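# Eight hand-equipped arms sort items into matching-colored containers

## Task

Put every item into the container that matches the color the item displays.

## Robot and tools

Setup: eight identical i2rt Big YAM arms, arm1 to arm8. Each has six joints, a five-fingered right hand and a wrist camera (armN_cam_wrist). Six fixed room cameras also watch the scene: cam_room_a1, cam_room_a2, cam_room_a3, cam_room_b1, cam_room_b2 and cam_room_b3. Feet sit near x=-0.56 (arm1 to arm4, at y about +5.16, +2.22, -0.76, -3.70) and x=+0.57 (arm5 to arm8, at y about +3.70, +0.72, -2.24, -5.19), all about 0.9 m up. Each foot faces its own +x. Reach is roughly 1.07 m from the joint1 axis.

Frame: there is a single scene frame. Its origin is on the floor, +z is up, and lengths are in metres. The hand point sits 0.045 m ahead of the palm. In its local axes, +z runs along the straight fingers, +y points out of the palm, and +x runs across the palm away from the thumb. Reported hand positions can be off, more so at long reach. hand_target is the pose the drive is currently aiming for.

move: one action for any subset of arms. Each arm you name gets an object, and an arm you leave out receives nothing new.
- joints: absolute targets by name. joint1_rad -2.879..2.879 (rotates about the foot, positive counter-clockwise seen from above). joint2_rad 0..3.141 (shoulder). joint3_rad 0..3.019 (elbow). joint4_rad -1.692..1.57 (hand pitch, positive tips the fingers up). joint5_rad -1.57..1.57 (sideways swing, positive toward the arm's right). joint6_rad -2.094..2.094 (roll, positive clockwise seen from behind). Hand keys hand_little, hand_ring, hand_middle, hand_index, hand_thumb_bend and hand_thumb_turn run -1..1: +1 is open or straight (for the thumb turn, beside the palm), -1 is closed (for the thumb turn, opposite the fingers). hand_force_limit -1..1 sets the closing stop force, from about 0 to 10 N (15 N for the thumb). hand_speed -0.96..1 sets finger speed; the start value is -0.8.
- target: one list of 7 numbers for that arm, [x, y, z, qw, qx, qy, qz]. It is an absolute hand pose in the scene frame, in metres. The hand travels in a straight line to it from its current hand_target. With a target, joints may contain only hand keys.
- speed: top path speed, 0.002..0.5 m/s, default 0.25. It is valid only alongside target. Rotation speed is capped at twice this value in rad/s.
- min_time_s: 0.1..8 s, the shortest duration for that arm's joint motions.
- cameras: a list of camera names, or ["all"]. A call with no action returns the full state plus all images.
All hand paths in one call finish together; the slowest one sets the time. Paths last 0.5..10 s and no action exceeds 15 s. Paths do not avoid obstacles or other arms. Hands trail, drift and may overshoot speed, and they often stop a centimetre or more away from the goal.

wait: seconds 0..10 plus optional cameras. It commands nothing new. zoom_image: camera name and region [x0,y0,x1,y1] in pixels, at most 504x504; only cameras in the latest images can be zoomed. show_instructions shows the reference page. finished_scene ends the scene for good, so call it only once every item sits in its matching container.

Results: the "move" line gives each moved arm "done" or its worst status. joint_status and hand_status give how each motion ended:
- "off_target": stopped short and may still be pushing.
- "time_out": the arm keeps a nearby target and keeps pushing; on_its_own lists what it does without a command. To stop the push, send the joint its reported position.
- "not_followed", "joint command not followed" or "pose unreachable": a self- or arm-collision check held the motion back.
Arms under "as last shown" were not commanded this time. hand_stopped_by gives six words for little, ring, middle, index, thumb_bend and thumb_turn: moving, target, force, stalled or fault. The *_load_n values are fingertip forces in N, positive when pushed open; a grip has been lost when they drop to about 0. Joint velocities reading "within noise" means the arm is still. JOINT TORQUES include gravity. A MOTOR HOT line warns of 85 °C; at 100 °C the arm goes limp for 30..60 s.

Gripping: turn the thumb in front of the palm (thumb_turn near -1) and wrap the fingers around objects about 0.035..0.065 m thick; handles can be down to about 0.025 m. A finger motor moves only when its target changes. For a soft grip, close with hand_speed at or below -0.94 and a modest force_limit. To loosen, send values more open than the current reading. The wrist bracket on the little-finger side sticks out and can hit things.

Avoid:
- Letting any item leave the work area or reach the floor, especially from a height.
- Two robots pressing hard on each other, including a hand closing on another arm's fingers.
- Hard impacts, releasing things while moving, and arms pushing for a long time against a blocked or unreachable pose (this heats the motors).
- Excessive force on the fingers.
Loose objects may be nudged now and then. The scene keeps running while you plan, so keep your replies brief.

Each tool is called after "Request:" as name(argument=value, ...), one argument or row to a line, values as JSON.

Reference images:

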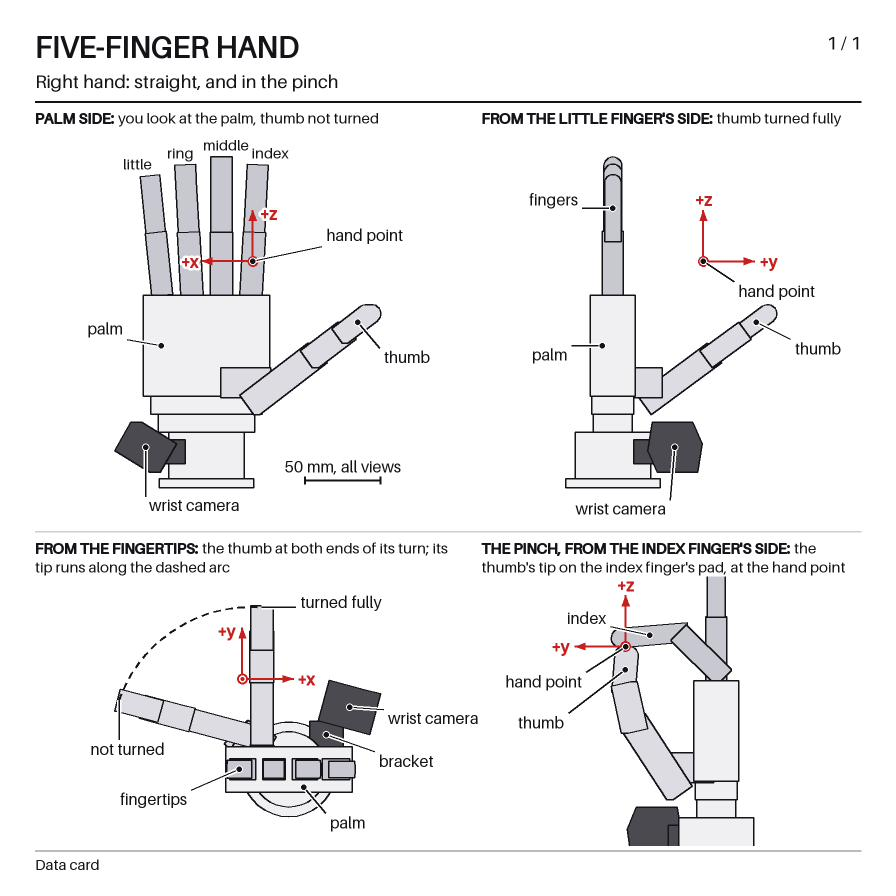

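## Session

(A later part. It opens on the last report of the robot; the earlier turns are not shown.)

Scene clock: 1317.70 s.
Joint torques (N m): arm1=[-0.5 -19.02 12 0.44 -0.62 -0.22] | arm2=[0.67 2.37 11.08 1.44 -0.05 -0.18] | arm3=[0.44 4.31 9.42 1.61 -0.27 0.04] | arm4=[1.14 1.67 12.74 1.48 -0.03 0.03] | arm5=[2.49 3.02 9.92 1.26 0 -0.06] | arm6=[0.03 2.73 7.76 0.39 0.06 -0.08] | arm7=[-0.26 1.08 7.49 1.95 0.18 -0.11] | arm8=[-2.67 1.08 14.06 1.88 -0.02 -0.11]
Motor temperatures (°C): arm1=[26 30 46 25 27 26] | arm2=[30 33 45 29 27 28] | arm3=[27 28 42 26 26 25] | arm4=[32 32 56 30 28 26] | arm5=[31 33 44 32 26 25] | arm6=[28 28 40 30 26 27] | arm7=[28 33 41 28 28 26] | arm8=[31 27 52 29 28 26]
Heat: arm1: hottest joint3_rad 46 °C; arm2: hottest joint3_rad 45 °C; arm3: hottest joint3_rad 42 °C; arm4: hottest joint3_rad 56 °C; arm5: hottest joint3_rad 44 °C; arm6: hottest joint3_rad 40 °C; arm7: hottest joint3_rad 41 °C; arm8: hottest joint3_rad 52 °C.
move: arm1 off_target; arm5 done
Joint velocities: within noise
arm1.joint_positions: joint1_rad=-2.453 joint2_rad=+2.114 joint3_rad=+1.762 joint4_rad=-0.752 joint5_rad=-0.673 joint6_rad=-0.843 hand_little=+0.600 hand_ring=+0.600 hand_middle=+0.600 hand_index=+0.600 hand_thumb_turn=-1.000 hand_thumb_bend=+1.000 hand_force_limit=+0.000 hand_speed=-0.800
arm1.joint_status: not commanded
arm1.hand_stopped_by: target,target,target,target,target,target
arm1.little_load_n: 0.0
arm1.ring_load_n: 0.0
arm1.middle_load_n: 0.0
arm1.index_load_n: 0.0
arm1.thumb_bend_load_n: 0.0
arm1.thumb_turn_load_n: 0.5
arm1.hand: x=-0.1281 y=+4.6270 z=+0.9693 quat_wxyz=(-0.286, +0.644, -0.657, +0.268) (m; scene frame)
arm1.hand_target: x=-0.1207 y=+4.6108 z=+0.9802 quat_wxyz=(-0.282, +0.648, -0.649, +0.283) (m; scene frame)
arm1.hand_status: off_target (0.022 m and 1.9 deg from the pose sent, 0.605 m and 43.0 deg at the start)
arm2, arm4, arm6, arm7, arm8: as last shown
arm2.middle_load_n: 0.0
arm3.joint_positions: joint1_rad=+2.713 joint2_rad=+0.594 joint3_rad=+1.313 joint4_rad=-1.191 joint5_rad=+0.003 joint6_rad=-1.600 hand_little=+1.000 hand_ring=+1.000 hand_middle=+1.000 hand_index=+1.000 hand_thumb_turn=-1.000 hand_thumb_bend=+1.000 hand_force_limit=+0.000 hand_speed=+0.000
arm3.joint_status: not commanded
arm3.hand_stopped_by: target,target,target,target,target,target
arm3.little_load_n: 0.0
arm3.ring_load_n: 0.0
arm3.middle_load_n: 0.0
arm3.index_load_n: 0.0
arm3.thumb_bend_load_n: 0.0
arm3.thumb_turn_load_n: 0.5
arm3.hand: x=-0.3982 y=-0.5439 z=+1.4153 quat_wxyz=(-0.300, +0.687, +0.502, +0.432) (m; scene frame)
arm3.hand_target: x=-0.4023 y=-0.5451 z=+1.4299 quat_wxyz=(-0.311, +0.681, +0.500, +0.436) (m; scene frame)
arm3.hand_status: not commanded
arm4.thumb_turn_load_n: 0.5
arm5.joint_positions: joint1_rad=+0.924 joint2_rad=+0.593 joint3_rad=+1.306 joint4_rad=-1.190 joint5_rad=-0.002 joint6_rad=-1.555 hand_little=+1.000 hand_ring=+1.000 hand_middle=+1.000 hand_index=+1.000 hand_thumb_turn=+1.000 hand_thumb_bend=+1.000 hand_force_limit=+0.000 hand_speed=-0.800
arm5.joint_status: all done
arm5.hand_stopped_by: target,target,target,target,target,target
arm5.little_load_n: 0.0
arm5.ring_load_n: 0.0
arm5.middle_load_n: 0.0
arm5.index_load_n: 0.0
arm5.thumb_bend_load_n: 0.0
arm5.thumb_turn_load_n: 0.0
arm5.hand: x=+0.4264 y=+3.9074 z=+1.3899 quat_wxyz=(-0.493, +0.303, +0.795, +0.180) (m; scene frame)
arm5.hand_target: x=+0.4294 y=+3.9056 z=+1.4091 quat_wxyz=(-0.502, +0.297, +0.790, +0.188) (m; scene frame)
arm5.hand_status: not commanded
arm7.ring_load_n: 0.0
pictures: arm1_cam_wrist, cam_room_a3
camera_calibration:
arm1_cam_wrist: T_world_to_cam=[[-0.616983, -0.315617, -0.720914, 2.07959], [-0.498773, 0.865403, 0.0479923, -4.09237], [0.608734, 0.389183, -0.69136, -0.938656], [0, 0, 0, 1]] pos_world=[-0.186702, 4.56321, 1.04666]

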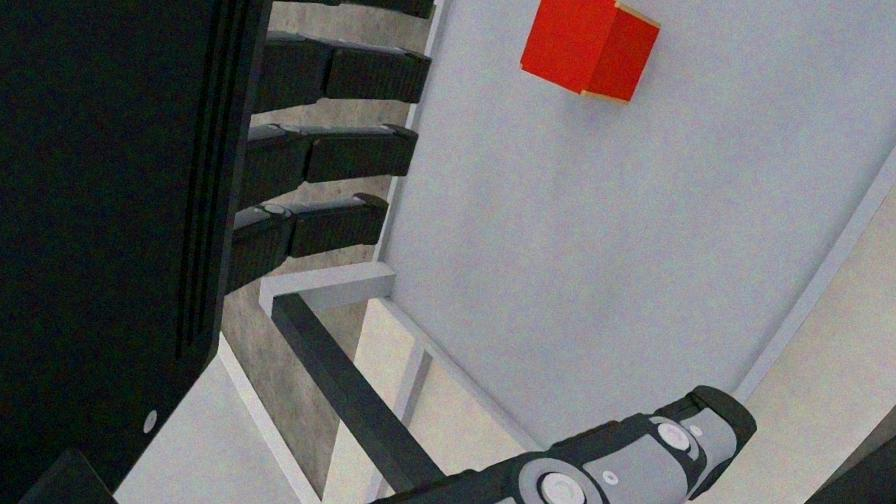

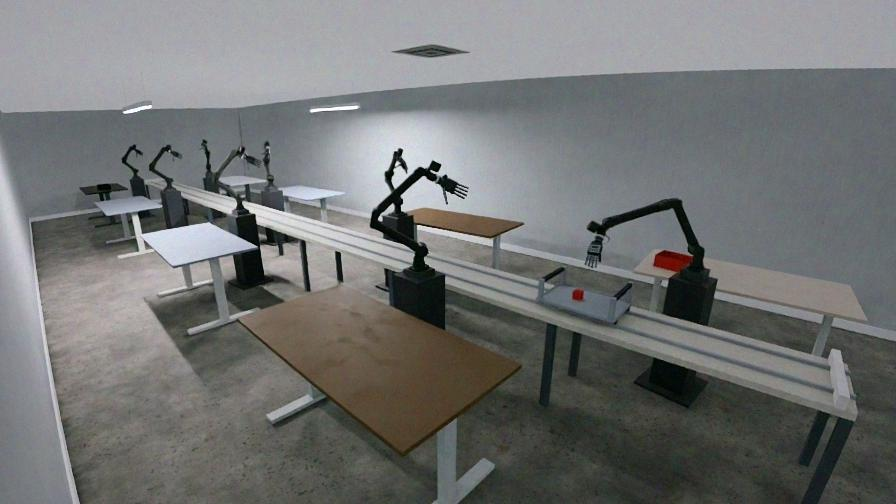

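Request:
move(
  cameras=["arm1_cam_wrist"],
  arm1={"target": [-0.1, 4.58, 0.92, 0.282, -0.6484, 0.6484, -0.282], "speed": 0.15},
)

Request:
wait(
  seconds=0.5,
  cameras=["arm1_cam_wrist"],
)

Scene clock: 1388.63 s.
Joint torques (N m): arm1=[-0.32 -21.01 11.71 1.25 -0.58 -0.19] | arm2=[0.62 2.43 11.07 1.44 -0.06 -0.18] | arm3=[0.44 4.37 9.44 1.69 -0.29 0.04] | arm4=[1.08 1.79 12.66 1.52 -0.03 0.01] | arm5=[2.55 3.02 9.92 1.28 0 -0.07] | arm6=[0.15 2.73 7.82 0.35 0.06 -0.07] | arm7=[-0.56 1.14 7.39 1.92 0.2 -0.1] | arm8=[-2.67 1.38 14.08 1.88 -0.01 -0.1]
Motor temperatures (°C): arm1=[26 35 53 25 27 26] | arm2=[30 33 46 29 27 28] | arm3=[27 28 42 26 26 25] | arm4=[31 31 56 30 28 26] | arm5=[31 30 48 31 25 25] | arm6=[28 27 40 29 26 27] | arm7=[28 33 41 28 28 26] | arm8=[31 27 52 28 28 26]
Heat: arm1: hottest joint3_rad 53 °C; arm2: hottest joint3_rad 46 °C; arm3: hottest joint3_rad 42 °C; arm4: hottest joint3_rad 56 °C; arm5: hottest joint3_rad 48 °C; arm6: hottest joint3_rad 40 °C; arm7: hottest joint3_rad 41 °C; arm8: hottest joint3_rad 52 °C.
move: arm1 off_target
Joint velocities: within noise
arm1.joint_positions: joint1_rad=-2.453 joint2_rad=+2.275 joint3_rad=+1.873 joint4_rad=-0.729 joint5_rad=-0.673 joint6_rad=-0.843 hand_little=+0.600 hand_ring=+0.600 hand_middle=+0.600 hand_index=+0.600 hand_thumb_turn=-1.000 hand_thumb_bend=+1.000 hand_force_limit=+0.000 hand_speed=-0.800
arm1.joint_status: not commanded
arm1.hand_stopped_by: target,target,target,target,target,target
arm1.little_load_n: 0.0
arm1.ring_load_n: 0.0
arm1.middle_load_n: 0.0
arm1.index_load_n: 0.0
arm1.thumb_bend_load_n: 0.0
arm1.thumb_turn_load_n: 0.0
arm1.hand: x=-0.1125 y=+4.6016 z=+0.9060 quat_wxyz=(-0.289, +0.643, -0.662, +0.256) (m; scene frame)
arm1.hand_target: x=-0.1011 y=+4.5813 z=+0.9207 quat_wxyz=(-0.282, +0.648, -0.649, +0.282) (m; scene frame)
arm1.hand_status: off_target (0.029 m and 3.5 deg from the pose sent, 0.074 m and 1.9 deg at the start)
arm2, arm3, arm4, arm5, arm6, arm8: as last shown
arm3.thumb_turn_load_n: 0.0
arm4.thumb_turn_load_n: 0.0
arm6.little_load_n: -0.5
arm7.joint_positions: joint1_rad=-2.555 joint2_rad=+0.591 joint3_rad=+1.347 joint4_rad=-1.189 joint5_rad=-0.003 joint6_rad=-1.567 hand_little=+1.000 hand_ring=+1.000 hand_middle=+1.000 hand_index=+1.000 hand_thumb_turn=+1.000 hand_thumb_bend=+1.000 hand_force_limit=+0.000 hand_speed=-0.800
arm7.joint_status: not commanded
arm7.hand_stopped_by: target,target,target,target,target,target
arm7.little_load_n: 0.0
arm7.ring_load_n: 0.0
arm7.middle_load_n: 0.0
arm7.index_load_n: 0.0
arm7.thumb_bend_load_n: 0.0
arm7.thumb_turn_load_n: 0.0
arm7.hand: x=+0.4746 y=-1.9983 z=+1.4199 quat_wxyz=(+0.486, -0.357, -0.766, -0.222) (m; scene frame)
arm7.hand_target: x=+0.4733 y=-1.9972 z=+1.4174 quat_wxyz=(+0.479, -0.356, -0.771, -0.221) (m; scene frame)
arm7.hand_status: not commanded
pictures: arm1_cam_wrist
camera_calibration:
arm1_cam_wrist: T_world_to_cam=[[-0.627059, -0.299066, -0.719275, 1.95676], [-0.498237, 0.863773, 0.0752128, -4.07661], [0.598797, 0.405532, -0.690642, -1.05897], [0, 0, 0, 1]] pos_world=[-0.170006, 4.53592, 0.982698]

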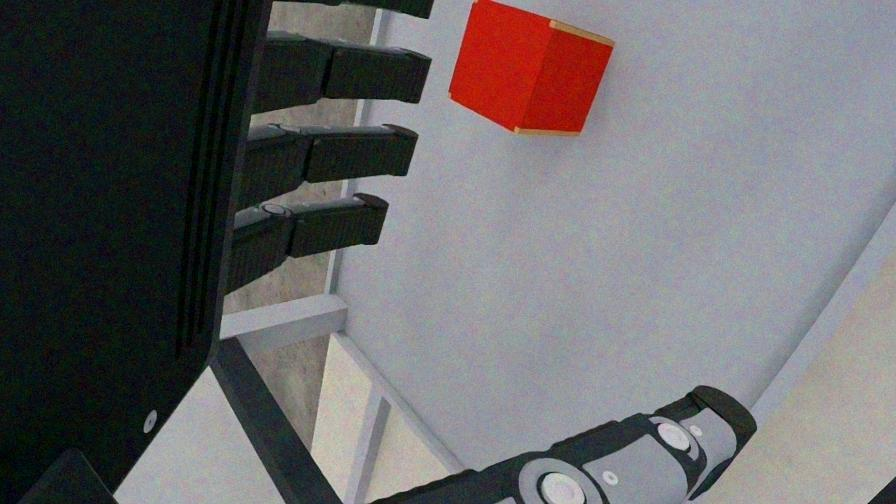

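Scene clock: 1389.13 s.
Joint torques (N m): arm1=[-0.32 -21.07 11.73 1.24 -0.58 -0.19] | arm2=[0.85 2.37 11.08 1.43 -0.06 -0.18] | arm3=[0.85 4.54 9.5 1.57 -0.28 0.05] | arm4=[1.03 1.9 12.72 1.51 -0.02 0.04] | arm5=[2.49 2.96 9.92 1.28 0 -0.06] | arm6=[0.09 2.78 7.83 0.36 0.06 -0.07] | arm7=[-0.44 1.2 7.45 1.92 0.19 -0.09] | arm8=[-2.32 1.38 14.17 1.84 -0.02 -0.12]
Motor temperatures (°C): arm1=[26 35 53 25 27 26] | arm2=[30 33 46 29 27 28] | arm3=[27 28 42 26 26 25] | arm4=[31 31 56 30 28 26] | arm5=[31 30 48 31 25 25] | arm6=[28 27 40 29 26 27] | arm7=[28 33 41 28 28 26] | arm8=[31 27 52 28 28 26]
Heat: arm1: hottest joint3_rad 53 °C; arm2: hottest joint3_rad 46 °C; arm3: hottest joint3_rad 42 °C; arm4: hottest joint3_rad 56 °C; arm5: hottest joint3_rad 48 °C; arm6: hottest joint3_rad 40 °C; arm7: hottest joint3_rad 41 °C; arm8: hottest joint3_rad 52 °C.
Joint velocities: within noise
arm1.joint_positions: joint1_rad=-2.453 joint2_rad=+2.275 joint3_rad=+1.873 joint4_rad=-0.729 joint5_rad=-0.673 joint6_rad=-0.843 hand_little=+0.600 hand_ring=+0.600 hand_middle=+0.600 hand_index=+0.600 hand_thumb_turn=-1.000 hand_thumb_bend=+1.000 hand_force_limit=+0.000 hand_speed=-0.800
arm1.joint_status: not commanded
arm1.hand_stopped_by: target,target,target,target,target,target
arm1.little_load_n: -0.5
arm1.ring_load_n: 0.0
arm1.middle_load_n: 0.0
arm1.index_load_n: 0.0
arm1.thumb_bend_load_n: 0.0
arm1.thumb_turn_load_n: 0.0
arm1.hand: x=-0.1125 y=+4.6016 z=+0.9060 quat_wxyz=(-0.289, +0.643, -0.662, +0.256) (m; scene frame)
arm1.hand_target: x=-0.1011 y=+4.5813 z=+0.9207 quat_wxyz=(-0.282, +0.648, -0.649, +0.282) (m; scene frame)
arm1.hand_status: off_target (0.029 m and 3.5 deg from the pose sent, 0.074 m and 1.9 deg at the start)
arm2.joint_positions: joint1_rad=-0.404 joint2_rad=+0.594 joint3_rad=+1.314 joint4_rad=-1.195 joint5_rad=+0.002 joint6_rad=-1.539 hand_little=+1.000 hand_ring=+1.000 hand_middle=+1.000 hand_index=+1.000 hand_thumb_turn=-1.000 hand_thumb_bend=+1.000 hand_force_limit=+0.000 hand_speed=+0.000
arm2.joint_status: not commanded
arm2.hand_stopped_by: target,target,target,target,target,target
arm2.little_load_n: 0.0
arm2.ring_load_n: 0.0
arm2.middle_load_n: 0.0
arm2.index_load_n: 0.0
arm2.thumb_bend_load_n: 0.0
arm2.thumb_turn_load_n: 0.5
arm2.hand: x=-0.4293 y=+2.4269 z=+1.3785 quat_wxyz=(-0.294, +0.715, +0.461, +0.435) (m; scene frame)
arm2.hand_target: x=-0.4307 y=+2.4254 z=+1.3945 quat_wxyz=(-0.299, +0.706, +0.463, +0.444) (m; scene frame)
arm2.hand_status: not commanded
arm3.joint_positions: joint1_rad=+2.713 joint2_rad=+0.594 joint3_rad=+1.313 joint4_rad=-1.191 joint5_rad=+0.003 joint6_rad=-1.600 hand_little=+1.000 hand_ring=+1.000 hand_middle=+1.000 hand_index=+1.000 hand_thumb_turn=-1.000 hand_thumb_bend=+1.000 hand_force_limit=+0.000 hand_speed=+0.000
arm3.joint_status: not commanded
arm3.hand_stopped_by: target,target,target,target,target,target
arm3.little_load_n: 0.0
arm3.ring_load_n: 0.0
arm3.middle_load_n: 0.0
arm3.index_load_n: 0.0
arm3.thumb_bend_load_n: 0.0
arm3.thumb_turn_load_n: 0.5
arm3.hand: x=-0.3982 y=-0.5439 z=+1.4153 quat_wxyz=(-0.300, +0.687, +0.502, +0.432) (m; scene frame)
arm3.hand_target: x=-0.4023 y=-0.5451 z=+1.4299 quat_wxyz=(-0.311, +0.681, +0.500, +0.436) (m; scene frame)
arm3.hand_status: not commanded
arm4.joint_positions: joint1_rad=+2.876 joint2_rad=+0.596 joint3_rad=+1.305 joint4_rad=-1.191 joint5_rad=+0.003 joint6_rad=-1.583 hand_little=+1.000 hand_ring=+1.000 hand_middle=+1.000 hand_index=+1.000 hand_thumb_turn=-1.000 hand_thumb_bend=+1.000 hand_force_limit=+0.000 hand_speed=+0.000
arm4.joint_status: not commanded
arm4.hand_stopped_by: target,target,target,target,target,target
arm4.little_load_n: 0.0
arm4.ring_load_n: 0.0
arm4.middle_load_n: 0.0
arm4.index_load_n: 0.0
arm4.thumb_bend_load_n: 0.0
arm4.thumb_turn_load_n: 0.0
arm4.hand: x=-0.3993 y=-3.4743 z=+1.4440 quat_wxyz=(-0.283, +0.711, +0.481, +0.427) (m; scene frame)
arm4.hand_target: x=-0.4029 y=-3.4771 z=+1.4639 quat_wxyz=(-0.294, +0.703, +0.478, +0.437) (m; scene frame)
arm4.hand_status: not commanded
arm5.joint_positions: joint1_rad=+0.924 joint2_rad=+0.593 joint3_rad=+1.306 joint4_rad=-1.190 joint5_rad=-0.002 joint6_rad=-1.555 hand_little=+1.000 hand_ring=+1.000 hand_middle=+1.000 hand_index=+1.000 hand_thumb_turn=+1.000 hand_thumb_bend=+1.000 hand_force_limit=+0.000 hand_speed=-0.800
arm5.joint_status: not commanded
arm5.hand_stopped_by: target,target,target,target,target,target
arm5.little_load_n: 0.0
arm5.ring_load_n: 0.0
arm5.middle_load_n: 0.0
arm5.index_load_n: 0.0
arm5.thumb_bend_load_n: 0.0
arm5.thumb_turn_load_n: 0.0
arm5.hand: x=+0.4264 y=+3.9074 z=+1.3899 quat_wxyz=(-0.493, +0.303, +0.795, +0.180) (m; scene frame)
arm5.hand_target: x=+0.4294 y=+3.9056 z=+1.4091 quat_wxyz=(-0.502, +0.297, +0.790, +0.188) (m; scene frame)
arm5.hand_status: not commanded
arm6.joint_positions: joint1_rad=+0.589 joint2_rad=+0.592 joint3_rad=+1.357 joint4_rad=-1.191 joint5_rad=-0.002 joint6_rad=-1.573 hand_little=+1.000 hand_ring=+1.000 hand_middle=+1.000 hand_index=+1.000 hand_thumb_turn=+1.000 hand_thumb_bend=+1.000 hand_force_limit=+0.000 hand_speed=-0.800
arm6.joint_status: not commanded
arm6.hand_stopped_by: target,target,target,target,target,target
arm6.little_load_n: 0.0
arm6.ring_load_n: 0.0
arm6.middle_load_n: 0.0
arm6.index_load_n: -0.5
arm6.thumb_bend_load_n: 0.0
arm6.thumb_turn_load_n: 0.0
arm6.hand: x=+0.4508 y=+0.9604 z=+1.4268 quat_wxyz=(-0.481, +0.378, +0.754, +0.239) (m; scene frame)
arm6.hand_target: x=+0.4502 y=+0.9631 z=+1.4195 quat_wxyz=(-0.471, +0.380, +0.760, +0.237) (m; scene frame)
arm6.hand_status: not commanded
arm7.joint_positions: joint1_rad=-2.555 joint2_rad=+0.591 joint3_rad=+1.347 joint4_rad=-1.189 joint5_rad=-0.003 joint6_rad=-1.567 hand_little=+1.000 hand_ring=+1.000 hand_middle=+1.000 hand_index=+1.000 hand_thumb_turn=+1.000 hand_thumb_bend=+1.000 hand_force_limit=+0.000 hand_speed=-0.800
arm7.joint_status: not commanded
arm7.hand_stopped_by: target,target,target,target,target,target
arm7.little_load_n: 0.0
arm7.ring_load_n: 0.0
arm7.middle_load_n: 0.0
arm7.index_load_n: 0.0
arm7.thumb_bend_load_n: 0.0
arm7.thumb_turn_load_n: 0.0
arm7.hand: x=+0.4746 y=-1.9983 z=+1.4199 quat_wxyz=(+0.486, -0.357, -0.766, -0.222) (m; scene frame)
arm7.hand_target: x=+0.4733 y=-1.9972 z=+1.4174 quat_wxyz=(+0.479, -0.356, -0.771, -0.221) (m; scene frame)
arm7.hand_status: not commanded
arm8.joint_positions: joint1_rad=-2.572 joint2_rad=+0.594 joint3_rad=+1.301 joint4_rad=-1.195 joint5_rad=-0.002 joint6_rad=-1.591 hand_little=+1.000 hand_ring=+1.000 hand_middle=+1.000 hand_index=+1.000 hand_thumb_turn=+1.000 hand_thumb_bend=+1.000 hand_force_limit=+0.000 hand_speed=+0.000
arm8.joint_status: not commanded
arm8.hand_stopped_by: target,target,target,target,target,target
arm8.little_load_n: 0.0
arm8.ring_load_n: 0.0
arm8.middle_load_n: 0.0
arm8.index_load_n: 0.0
arm8.thumb_bend_load_n: 0.0
arm8.thumb_turn_load_n: 0.0
arm8.hand: x=+0.4812 y=-4.9310 z=+1.3930 quat_wxyz=(+0.444, -0.424, -0.747, -0.255) (m; scene frame)
arm8.hand_target: x=+0.4866 y=-4.9327 z=+1.4156 quat_wxyz=(+0.455, -0.423, -0.737, -0.268) (m; scene frame)
arm8.hand_status: not commanded
wait: 0.50 s; at rest by 0.27 s
pictures: arm1_cam_wrist
camera_calibration:
arm1_cam_wrist: T_world_to_cam=[[-0.627059, -0.299066, -0.719275, 1.95676], [-0.498237, 0.863773, 0.0752128, -4.07661], [0.598797, 0.405532, -0.690642, -1.05897], [0, 0, 0, 1]] pos_world=[-0.170006, 4.53592, 0.982698]

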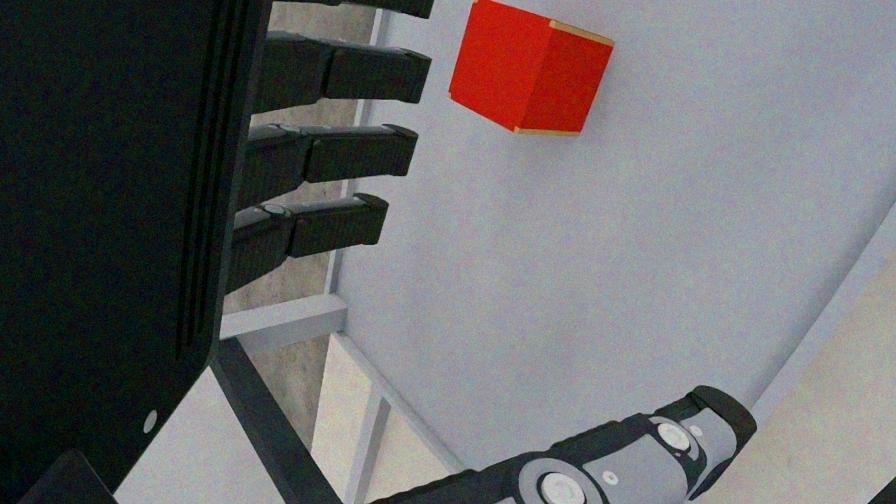

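Request:
move(
  cameras=["arm1_cam_wrist"],
  arm1={"target": [0.018, 4.537, 0.89, 0.282, -0.6484, 0.6484, -0.282], "speed": 0.15},
)

Scene clock: 1440.67 s.
Joint torques (N m): arm1=[-0.38 -24 12.9 0.4 -0.5 -0.1] | arm2=[0.73 2.43 11.07 1.46 -0.05 -0.19] | arm3=[0.91 4.13 9.44 1.73 -0.29 0.06] | arm4=[1.26 1.9 12.68 1.47 -0.02 0.02] | arm5=[2.55 3.02 9.92 1.28 0 -0.06] | arm6=[0.09 2.84 7.77 0.35 0.06 -0.08] | arm7=[-0.32 1.14 7.45 1.92 0.2 -0.1] | arm8=[-2.49 1.2 14.05 1.92 -0.03 -0.11]
Motor temperatures (°C): arm1=[26 38 55 25 28 26] | arm2=[30 32 46 29 27 28] | arm3=[27 28 43 26 26 25] | arm4=[31 31 57 30 28 26] | arm5=[31 29 48 31 25 25] | arm6=[28 27 40 29 26 27] | arm7=[28 33 41 28 28 26] | arm8=[31 27 53 28 28 26]
Heat: arm1: hottest joint3_rad 55 °C; arm2: hottest joint3_rad 46 °C; arm3: hottest joint3_rad 43 °C; arm4: hottest joint3_rad 57 °C; arm5: hottest joint3_rad 48 °C; arm6: hottest joint3_rad 40 °C; arm7: hottest joint3_rad 41 °C; arm8: hottest joint3_rad 53 °C.
move: arm1 off_target
Joint velocities: within noise
arm1.joint_positions: joint1_rad=-2.356 joint2_rad=+2.690 joint3_rad=+2.600 joint4_rad=-0.942 joint5_rad=-0.624 joint6_rad=-0.744 hand_little=+0.600 hand_ring=+0.600 hand_middle=+0.600 hand_index=+0.600 hand_thumb_turn=-1.000 hand_thumb_bend=+1.000 hand_force_limit=+0.000 hand_speed=-0.800
arm1.joint_status: not commanded
arm1.hand_stopped_by: target,target,target,target,target,target
arm1.little_load_n: 0.0
arm1.ring_load_n: 0.0
arm1.middle_load_n: 0.0
arm1.index_load_n: 0.0
arm1.thumb_bend_load_n: 0.0
arm1.thumb_turn_load_n: 0.0
arm1.hand: x=+0.0124 y=+4.5460 z=+0.8855 quat_wxyz=(-0.283, +0.647, -0.653, +0.273) (m; scene frame)
arm1.hand_target: x=+0.0175 y=+4.5378 z=+0.8903 quat_wxyz=(-0.282, +0.648, -0.648, +0.284) (m; scene frame)
arm1.hand_status: off_target (0.011 m and 1.2 deg from the pose sent, 0.146 m and 3.5 deg at the start)
arm2, arm3, arm4, arm5, arm6, arm7, arm8: as last shown
arm2.thumb_turn_load_n: 0.0
arm5.middle_load_n: 0.5
arm7.middle_load_n: 0.5
arm8.thumb_bend_load_n: 0.5
pictures: arm1_cam_wrist
camera_calibration:
arm1_cam_wrist: T_world_to_cam=[[-0.613158, -0.32828, -0.718519, 2.13565], [-0.503227, 0.863448, 0.0349397, -3.92758], [0.608934, 0.383002, -0.694629, -1.01946], [0, 0, 0, 1]] pos_world=[-0.0461897, 4.4828, 0.963587]

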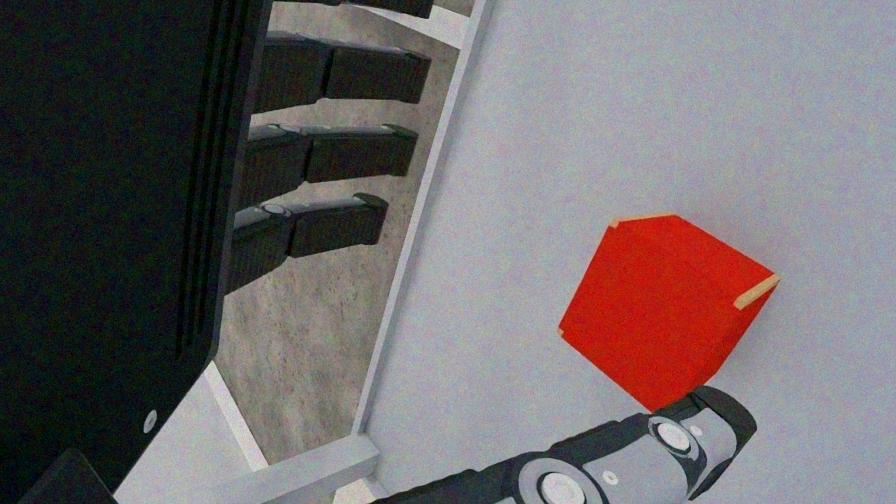

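Request:
move(
  cameras=["arm1_cam_wrist"],
  arm1={"target": [0.013, 4.55, 0.782, 0.282, -0.6484, 0.6484, -0.282], "speed": 0.1},
)

Scene clock: 1458.90 s.
Joint torques (N m): arm1=[-0.03 -24.23 8.35 1.72 -0.44 -0.09] | arm2=[0.73 2.37 11.07 1.44 -0.05 -0.18] | arm3=[0.79 4.01 9.35 1.62 -0.28 0.07] | arm4=[1.03 1.9 12.78 1.52 -0.03 0.04] | arm5=[2.55 2.96 9.91 1.28 0 -0.06] | arm6=[0.15 2.78 7.76 0.38 0.06 -0.07] | arm7=[-0.38 1.2 7.46 1.95 0.19 -0.11] | arm8=[-2.61 1.38 13.94 1.96 -0.01 -0.1]
Motor temperatures (°C): arm1=[26 40 56 25 27 26] | arm2=[30 32 47 29 27 28] | arm3=[27 28 43 26 26 25] | arm4=[31 31 57 30 28 26] | arm5=[30 29 48 31 25 25] | arm6=[28 27 40 29 26 27] | arm7=[28 33 41 28 28 26] | arm8=[31 27 53 28 28 26]
Heat: arm1: hottest joint3_rad 56 °C; arm2: hottest joint3_rad 47 °C; arm3: hottest joint3_rad 43 °C; arm4: hottest joint3_rad 57 °C; arm5: hottest joint3_rad 48 °C; arm6: hottest joint3_rad 40 °C; arm7: hottest joint3_rad 41 °C; arm8: hottest joint3_rad 53 °C.
move: arm1 off_target
Joint velocities: within noise
arm1.joint_positions: joint1_rad=-2.356 joint2_rad=+2.736 joint3_rad=+2.455 joint4_rad=-0.729 joint5_rad=-0.624 joint6_rad=-0.744 hand_little=+0.600 hand_ring=+0.600 hand_middle=+0.600 hand_index=+0.600 hand_thumb_turn=-1.000 hand_thumb_bend=+1.000 hand_force_limit=+0.000 hand_speed=-0.800
arm1.joint_status: not commanded
arm1.hand_stopped_by: target,target,target,target,target,target
arm1.little_load_n: 0.0
arm1.ring_load_n: 0.0
arm1.middle_load_n: 0.0
arm1.index_load_n: 0.0
arm1.thumb_bend_load_n: 0.0
arm1.thumb_turn_load_n: 0.0
arm1.hand: x=+0.0108 y=+4.5487 z=+0.7983 quat_wxyz=(-0.282, +0.648, -0.649, +0.283) (m; scene frame)
arm1.hand_target: x=+0.0127 y=+4.5506 z=+0.7822 quat_wxyz=(-0.282, +0.648, -0.648, +0.282) (m; scene frame)
arm1.hand_status: off_target (0.017 m and 0.1 deg from the pose sent, 0.103 m and 1.2 deg at the start)
arm2, arm3, arm4, arm5, arm6, arm7, arm8: as last shown
arm4.ring_load_n: 0.5
arm5.middle_load_n: 0.0
arm6.index_load_n: 0.0
arm7.middle_load_n: 0.0
arm8.thumb_bend_load_n: 0.0
pictures: arm1_cam_wrist
camera_calibration:
arm1_cam_wrist: T_world_to_cam=[[-0.604077, -0.340516, -0.720513, 2.13002], [-0.503471, 0.863901, 0.0138275, -3.91292], [0.617744, 0.371111, -0.693303, -1.02723], [0, 0, 0, 1]] pos_world=[-0.0487862, 4.4869, 0.876631]

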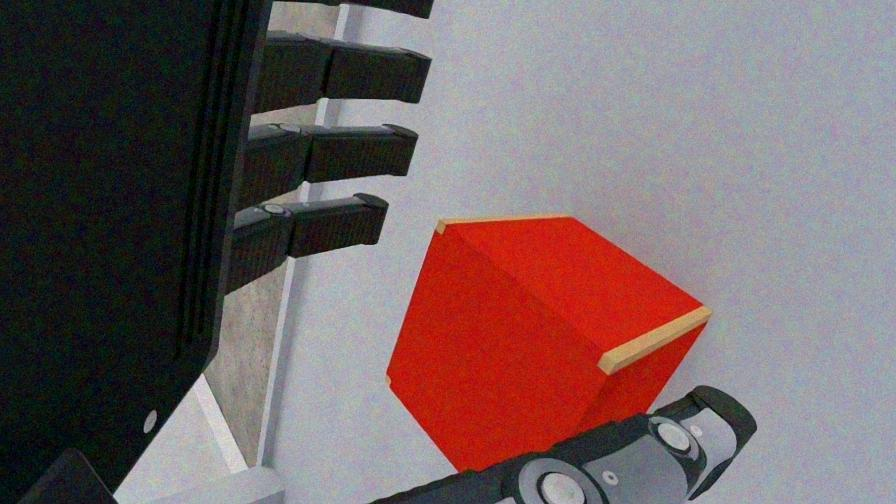

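Request:
move(
  cameras=["arm1_cam_wrist"],
  arm1={"target": [0.009, 4.562, 0.755, 0.282, -0.6484, 0.6484, -0.282], "speed": 0.08},
)

Scene clock: 1464.43 s.
Joint torques (N m): arm1=[0.21 -24.82 7.08 1.78 -0.33 -0.03] | arm2=[0.67 2.43 11.07 1.43 -0.05 -0.19] | arm3=[0.5 4.37 9.44 1.7 -0.25 0.06] | arm4=[1.14 1.67 12.7 1.57 -0.02 0.04] | arm5=[2.49 2.96 9.91 1.28 0 -0.06] | arm6=[0.03 2.78 7.77 0.39 0.05 -0.07] | arm7=[-0.44 1.03 7.42 1.92 0.19 -0.11] | arm8=[-2.61 1.85 14.02 1.89 -0.04 -0.12]
Motor temperatures (°C): arm1=[26 40 54 25 27 26] | arm2=[30 32 47 29 27 28] | arm3=[27 28 43 26 26 25] | arm4=[31 31 57 30 28 26] | arm5=[30 29 48 31 25 25] | arm6=[28 27 40 29 26 27] | arm7=[28 33 41 28 28 26] | arm8=[31 27 53 28 28 26]
Heat: arm1: hottest joint3_rad 54 °C; arm2: hottest joint3_rad 47 °C; arm3: hottest joint3_rad 43 °C; arm4: hottest joint3_rad 57 °C; arm5: hottest joint3_rad 48 °C; arm6: hottest joint3_rad 40 °C; arm7: hottest joint3_rad 41 °C; arm8: hottest joint3_rad 53 °C.
move: arm1 off_target
Joint velocities: within noise
arm1.joint_positions: joint1_rad=-2.353 joint2_rad=+2.736 joint3_rad=+2.371 joint4_rad=-0.642 joint5_rad=-0.624 joint6_rad=-0.744 hand_little=+0.600 hand_ring=+0.600 hand_middle=+0.600 hand_index=+0.600 hand_thumb_turn=-1.000 hand_thumb_bend=+1.000 hand_force_limit=+0.000 hand_speed=-0.800
arm1.joint_status: not commanded
arm1.hand_stopped_by: target,target,target,target,target,target
arm1.little_load_n: 0.0
arm1.ring_load_n: 0.0
arm1.middle_load_n: 0.0
arm1.index_load_n: 0.0
arm1.thumb_bend_load_n: 0.0
arm1.thumb_turn_load_n: -0.5
arm1.hand: x=+0.0068 y=+4.5574 z=+0.7681 quat_wxyz=(-0.282, +0.649, -0.647, +0.284) (m; scene frame)
arm1.hand_target: x=+0.0087 y=+4.5623 z=+0.7550 quat_wxyz=(-0.282, +0.648, -0.649, +0.282) (m; scene frame)
arm1.hand_status: off_target (0.014 m and 0.3 deg from the pose sent, 0.045 m and 0.1 deg at the start)
arm2, arm3, arm4, arm5, arm6, arm7, arm8: as last shown
arm3.thumb_turn_load_n: 0.0
arm4.ring_load_n: 0.0
arm4.thumb_turn_load_n: 0.5
arm5.thumb_bend_load_n: 0.5
arm6.little_load_n: -0.5
arm7.thumb_bend_load_n: -0.5
pictures: arm1_cam_wrist
camera_calibration:
arm1_cam_wrist: T_world_to_cam=[[-0.601801, -0.343962, -0.720781, 2.12481], [-0.505517, 0.862755, 0.010358, -3.91409], [0.618295, 0.370601, -0.693085, -1.04681], [0, 0, 0, 1]] pos_world=[-0.0526805, 4.4957, 0.846538]

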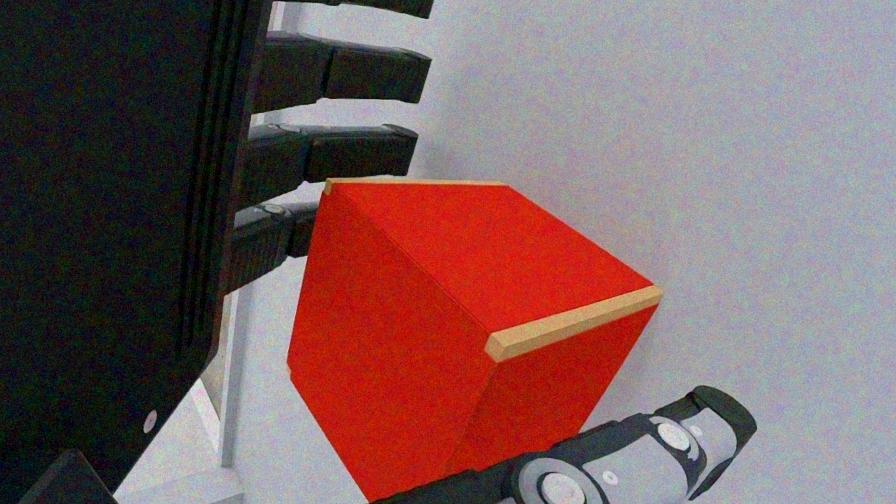

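Request:
move(
  cameras=["arm1_cam_wrist"],
  arm1={"joints": {"hand_speed": -0.94, "hand_force_limit": 0, "hand_index": -0.3, "hand_middle": -0.3, "hand_thumb_bend": 0.2}},
)

Scene clock: 1470.83 s.
Joint torques (N m): arm1=[0.21 -24.82 7.09 1.73 -0.33 -0.03] | arm2=[0.73 2.37 11.06 1.44 -0.06 -0.19] | arm3=[0.56 4.54 9.48 1.54 -0.28 0.05] | arm4=[1.03 1.67 12.78 1.48 -0.03 0.02] | arm5=[2.55 3.02 9.91 1.28 0 -0.06] | arm6=[0.15 2.73 7.82 0.39 0.05 -0.08] | arm7=[-0.38 1.08 7.49 1.92 0.19 -0.1] | arm8=[-2.55 1.26 14.13 1.92 0 -0.11]
Motor temperatures (°C): arm1=[26 41 53 25 27 26] | arm2=[30 32 47 29 27 28] | arm3=[27 28 43 26 26 25] | arm4=[31 31 57 30 28 26] | arm5=[30 29 48 31 25 25] | arm6=[28 27 40 29 26 27] | arm7=[28 33 41 28 28 26] | arm8=[31 27 53 28 28 26]
Heat: arm1: hottest joint3_rad 53 °C; arm2: hottest joint3_rad 47 °C; arm3: hottest joint3_rad 43 °C; arm4: hottest joint3_rad 57 °C; arm5: hottest joint3_rad 48 °C; arm6: hottest joint3_rad 40 °C; arm7: hottest joint3_rad 41 °C; arm8: hottest joint3_rad 53 °C.
move: arm1 off_target
Joint velocities: within noise
arm1.joint_positions: joint1_rad=-2.353 joint2_rad=+2.736 joint3_rad=+2.371 joint4_rad=-0.640 joint5_rad=-0.624 joint6_rad=-0.744 hand_little=+0.600 hand_ring=+0.600 hand_middle=+0.123 hand_index=+0.122 hand_thumb_turn=-1.000 hand_thumb_bend=+0.760 hand_force_limit=+0.000 hand_speed=-0.940
arm1.joint_status: hand_middle off_target (ended at +0.123, target -0.300); hand_index off_target (ended at +0.122, target -0.300); hand_thumb_bend off_target (ended at +0.760, target +0.200); the others done
arm1.hand_stopped_by: target,target,force,force,force,target
arm1.little_load_n: 0.0
arm1.ring_load_n: 0.0
arm1.middle_load_n: 5.5
arm1.index_load_n: 4.5
arm1.thumb_bend_load_n: 8.0
arm1.thumb_turn_load_n: -1.0
arm1.hand: x=+0.0071 y=+4.5570 z=+0.7682 quat_wxyz=(-0.282, +0.649, -0.647, +0.285) (m; scene frame)
arm1.hand_target: x=+0.0087 y=+4.5623 z=+0.7550 quat_wxyz=(-0.282, +0.648, -0.649, +0.282) (m; scene frame)
arm1.hand_status: not commanded
arm2, arm3, arm4, arm5, arm6, arm7, arm8: as last shown
arm2.thumb_turn_load_n: 0.5
arm4.thumb_turn_load_n: 0.0
arm5.little_load_n: 0.5
arm5.thumb_bend_load_n: 0.0
arm6.little_load_n: 0.0
arm7.thumb_bend_load_n: 0.0
pictures: arm1_cam_wrist
camera_calibration:
arm1_cam_wrist: T_world_to_cam=[[-0.600966, -0.345084, -0.720942, 2.13007], [-0.50551, 0.86278, 0.00841009, -3.91224], [0.619112, 0.369497, -0.692945, -1.04181], [0, 0, 0, 1]] pos_world=[-0.0525802, 4.4954, 0.846642]

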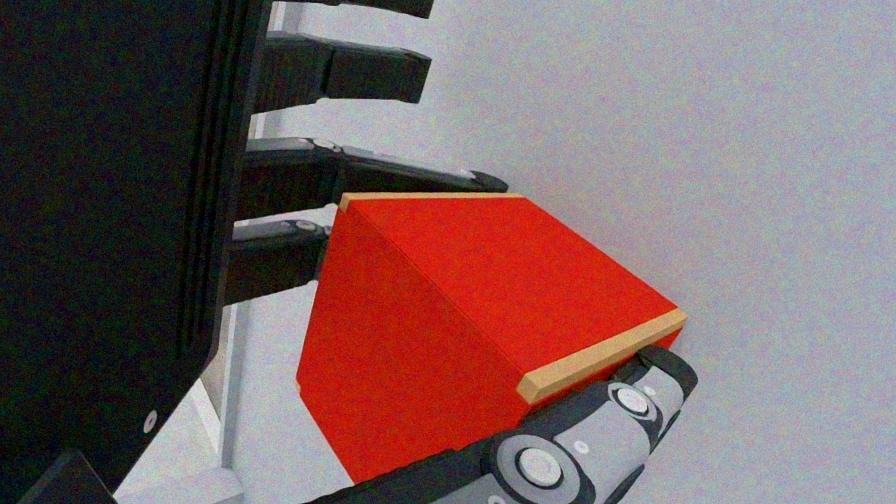

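Request:
move(
  cameras=["arm1_cam_wrist"],
  arm1={"target": [0.005, 4.562, 0.86, 0.282, -0.6484, 0.6484, -0.282], "speed": 0.06},
)

Request:
move(
  arm1={"target": [-0.25, 4.85, 1.1, 0.282, -0.6484, 0.6484, -0.282], "speed": 0.15},
  cameras=["arm1_cam_wrist"],
)

Scene clock: 1501.60 s.
Joint torques (N m): arm1=[-0.15 -28.75 7.65 0.53 -0.41 -0.07] | arm2=[0.73 2.37 11.11 1.43 -0.05 -0.18] | arm3=[0.85 3.9 9.42 1.68 -0.3 0.09] | arm4=[1.03 1.85 12.72 1.55 -0.02 0.03] | arm5=[2.55 2.96 9.89 1.28 0 -0.06] | arm6=[-0.03 2.9 7.79 0.36 0.06 -0.07] | arm7=[-0.38 1.08 7.47 1.92 0.19 -0.1] | arm8=[-2.78 1.49 14.05 1.94 -0.02 -0.11]
Motor temperatures (°C): arm1=[26 42 48 25 27 26] | arm2=[30 32 47 29 27 28] | arm3=[26 28 43 26 26 25] | arm4=[31 31 57 30 28 26] | arm5=[30 28 48 31 25 25] | arm6=[28 27 39 29 26 27] | arm7=[28 32 41 28 28 26] | arm8=[31 27 53 28 28 26]
Heat: arm1: hottest joint3_rad 48 °C; arm2: hottest joint3_rad 47 °C; arm3: hottest joint3_rad 43 °C; arm4: hottest joint3_rad 57 °C; arm5: hottest joint3_rad 48 °C; arm6: hottest joint3_rad 39 °C; arm7: hottest joint3_rad 41 °C; arm8: hottest joint3_rad 53 °C.
move: arm1 off_target
Joint velocities: within noise
arm1.joint_positions: joint1_rad=-2.353 joint2_rad=+2.631 joint3_rad=+2.345 joint4_rad=-0.744 joint5_rad=-0.624 joint6_rad=-0.744 hand_little=+0.600 hand_ring=+0.600 hand_middle=+0.123 hand_index=+0.122 hand_thumb_turn=-1.000 hand_thumb_bend=+0.760 hand_force_limit=+0.000 hand_speed=-0.940
arm1.joint_status: not commanded
arm1.hand_stopped_by: target,target,force,force,force,target
arm1.little_load_n: 0.0
arm1.ring_load_n: 0.0
arm1.middle_load_n: 5.5
arm1.index_load_n: 5.0
arm1.thumb_bend_load_n: 8.5
arm1.thumb_turn_load_n: -1.0
arm1.hand: x=+0.0020 y=+4.5634 z=+0.8340 quat_wxyz=(-0.283, +0.648, -0.652, +0.273) (m; scene frame)
arm1.hand_target: x=+0.0051 y=+4.5619 z=+0.8597 quat_wxyz=(-0.282, +0.648, -0.648, +0.282) (m; scene frame)
arm1.hand_status: off_target (0.026 m and 1.1 deg from the pose sent, 0.092 m and 0.4 deg at the start)
arm2, arm3, arm4, arm5, arm6, arm7, arm8: as last shown
arm2.thumb_turn_load_n: 0.0
arm3.thumb_turn_load_n: 0.5
arm5.little_load_n: 0.0
arm6.middle_load_n: -0.5
arm8.index_load_n: -0.5
pictures: arm1_cam_wrist
camera_calibration:
arm1_cam_wrist: T_world_to_cam=[[-0.611755, -0.330503, -0.718696, 2.10828], [-0.505184, 0.862363, 0.0334423, -3.9398], [0.608724, 0.383532, -0.69452, -1.05826], [0, 0, 0, 1]] pos_world=[-0.0563845, 4.50021, 0.91199]

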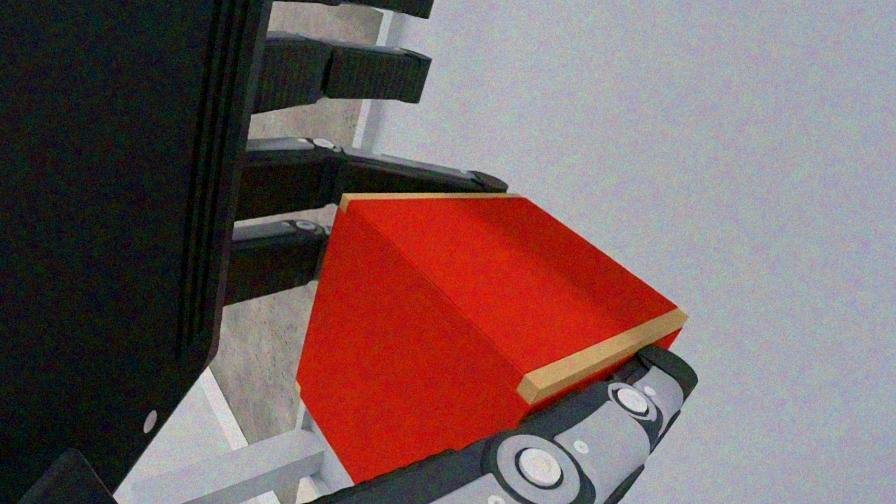

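Scene clock: 1505.40 s.
Joint torques (N m): arm1=[-0.97 -10.93 7.41 0.51 -0.73 -0.19] | arm2=[0.79 2.49 11.08 1.44 -0.05 -0.19] | arm3=[0.97 4.48 9.62 1.8 -0.3 0.08] | arm4=[1.2 1.67 12.71 1.58 -0.02 0.03] | arm5=[2.49 2.96 9.91 1.28 0 -0.06] | arm6=[0.03 2.9 7.76 0.36 0.06 -0.07] | arm7=[-0.56 1.08 7.49 1.91 0.19 -0.1] | arm8=[-2.32 1.38 14.13 1.89 -0.01 -0.11]
Motor temperatures (°C): arm1=[26 41 48 25 27 26] | arm2=[30 32 47 29 27 28] | arm3=[26 28 43 26 26 25] | arm4=[31 31 57 30 28 26] | arm5=[30 28 48 31 25 25] | arm6=[28 27 39 29 26 27] | arm7=[28 32 41 28 28 26] | arm8=[31 27 53 28 28 26]
Heat: arm1: hottest joint3_rad 48 °C; arm2: hottest joint3_rad 47 °C; arm3: hottest joint3_rad 43 °C; arm4: hottest joint3_rad 57 °C; arm5: hottest joint3_rad 48 °C; arm6: hottest joint3_rad 39 °C; arm7: hottest joint3_rad 41 °C; arm8: hottest joint3_rad 53 °C.
move: arm1 done
Joint velocities: within noise
arm1.joint_positions: joint1_rad=-2.419 joint2_rad=+1.360 joint3_rad=+1.098 joint4_rad=-0.791 joint5_rad=-0.655 joint6_rad=-0.813 hand_little=+0.600 hand_ring=+0.600 hand_middle=+0.123 hand_index=+0.122 hand_thumb_turn=-1.000 hand_thumb_bend=+0.760 hand_force_limit=+0.000 hand_speed=-0.940
arm1.joint_status: not commanded
arm1.hand_stopped_by: target,target,force,force,force,target
arm1.little_load_n: 0.0
arm1.ring_load_n: 0.0
arm1.middle_load_n: 6.0
arm1.index_load_n: 4.5
arm1.thumb_bend_load_n: 8.5
arm1.thumb_turn_load_n: -1.0
arm1.hand: x=-0.2449 y=+4.8472 z=+1.0978 quat_wxyz=(-0.281, +0.648, -0.649, +0.282) (m; scene frame)
arm1.hand_target: x=-0.2499 y=+4.8500 z=+1.0999 quat_wxyz=(-0.282, +0.648, -0.648, +0.282) (m; scene frame)
arm1.hand_status: done (0.006 m and 0.1 deg from the pose sent, 0.465 m and 1.1 deg at the start)
arm2, arm3, arm4, arm5, arm6, arm7, arm8: as last shown
arm3.thumb_turn_load_n: 0.0
arm8.index_load_n: 0.0
pictures: arm1_cam_wrist
camera_calibration:
arm1_cam_wrist: T_world_to_cam=[[-0.605541, -0.340508, -0.719287, 2.29132], [-0.503661, 0.863769, 0.0151079, -4.30446], [0.616154, 0.371425, -0.694548, -0.773046], [0, 0, 0, 1]] pos_world=[-0.304186, 4.7854, 1.17623]

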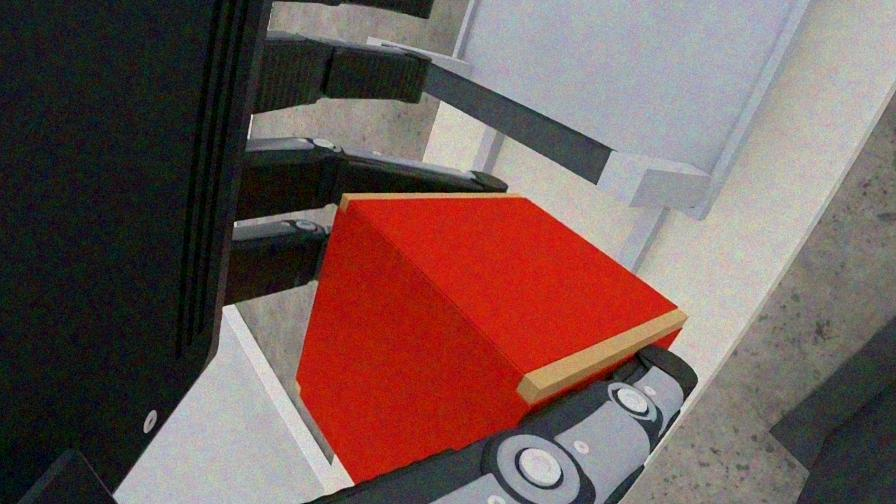

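Request:
move(
  arm1={"joints": {"joint1_rad": 1.97}, "min_time_s": 7},
  cameras=["arm1_cam_wrist", "cam_room_b3"],
)

Scene clock: 1517.77 s.
Joint torques (N m): arm1=[-0.73 -11.11 7.35 0.49 -0.62 -0.19] | arm2=[0.73 2.32 11.08 1.44 -0.05 -0.18] | arm3=[1.14 4.42 9.43 1.76 -0.3 0.09] | arm4=[1.14 1.67 12.71 1.5 -0.02 0.03] | arm5=[2.49 3.02 9.92 1.26 0 -0.06] | arm6=[0.15 2.78 7.8 0.36 0.06 -0.07] | arm7=[-0.32 1.03 7.47 1.89 0.19 -0.1] | arm8=[-2.61 1.08 14.11 1.87 -0.01 -0.11]
Motor temperatures (°C): arm1=[26 38 48 25 28 26] | arm2=[30 32 47 29 27 28] | arm3=[26 28 43 26 26 25] | arm4=[31 31 58 30 28 26] | arm5=[30 28 48 31 25 25] | arm6=[28 27 39 29 26 27] | arm7=[28 32 41 28 28 26] | arm8=[31 27 53 28 28 26]
Heat: arm1: hottest joint3_rad 48 °C; arm2: hottest joint3_rad 47 °C; arm3: hottest joint3_rad 43 °C; arm4: hottest joint3_rad 58 °C; arm5: hottest joint3_rad 48 °C; arm6: hottest joint3_rad 39 °C; arm7: hottest joint3_rad 41 °C; arm8: hottest joint3_rad 53 °C.
move: arm1 done
Joint velocities: within noise
arm1.joint_positions: joint1_rad=+1.971 joint2_rad=+1.360 joint3_rad=+1.098 joint4_rad=-0.791 joint5_rad=-0.658 joint6_rad=-0.814 hand_little=+0.600 hand_ring=+0.600 hand_middle=+0.123 hand_index=+0.122 hand_thumb_turn=-1.000 hand_thumb_bend=+0.760 hand_force_limit=+0.000 hand_speed=-0.940
arm1.joint_status: all done
arm1.hand_stopped_by: target,target,force,force,force,target
arm1.little_load_n: 0.0
arm1.ring_load_n: 0.0
arm1.middle_load_n: 5.5
arm1.index_load_n: 4.5
arm1.thumb_bend_load_n: 8.0
arm1.thumb_turn_load_n: -1.0
arm1.hand: x=-0.9722 y=+4.9565 z=+1.0915 quat_wxyz=(-0.057, +0.150, +0.906, -0.392) (m; scene frame)
arm1.hand_target: x=-0.9671 y=+4.9585 z=+1.0935 quat_wxyz=(-0.056, +0.147, +0.906, -0.392) (m; scene frame)
arm1.hand_status: not commanded
arm2, arm3, arm4, arm5, arm6, arm7, arm8: as last shown
arm3.thumb_turn_load_n: 0.5
arm6.middle_load_n: 0.0
pictures: arm1_cam_wrist, cam_room_b3
camera_calibration:
arm1_cam_wrist: T_world_to_cam=[[-0.121732, 0.681736, -0.7214, -2.71053], [0.978035, 0.206285, 0.0299056, -0.0819681], [0.169201, -0.701914, -0.691873, 4.51271], [0, 0, 0, 1]] pos_world=[-1.01335, 5.0323, 1.16929]

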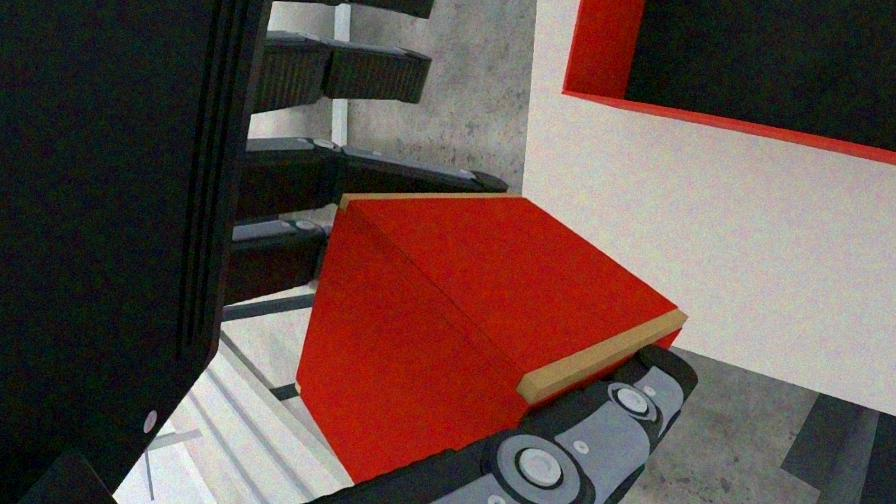

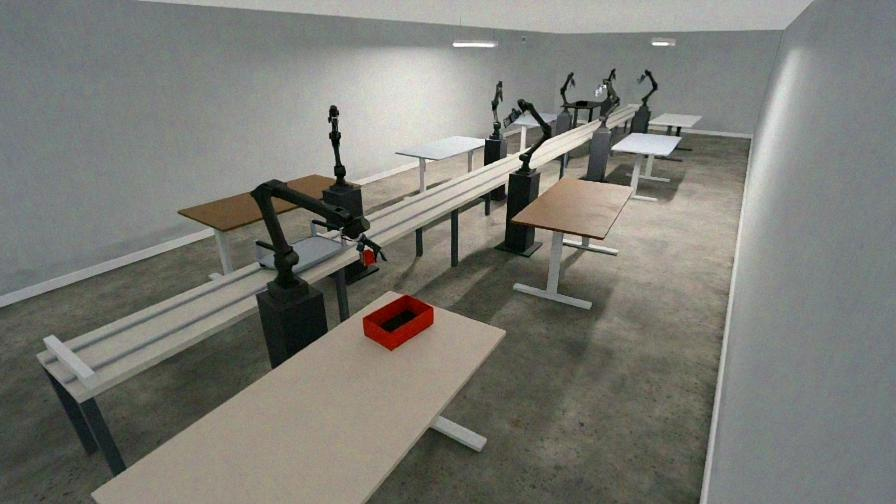

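Request:
zoom_image(
  camera="cam_room_b3",
  region=[330, 220, 470, 370],
)

Scaled by 3.360 from the camera's 896x504 image, which has a finer 1280x720 frame.

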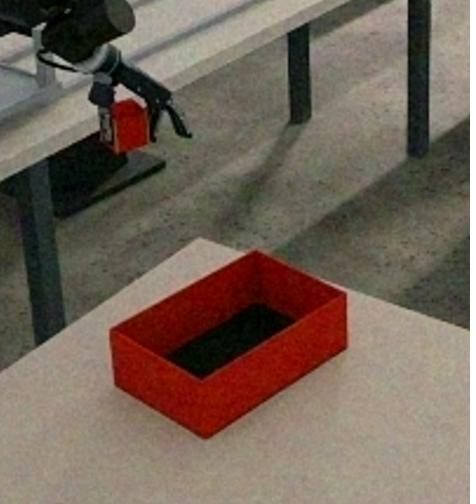

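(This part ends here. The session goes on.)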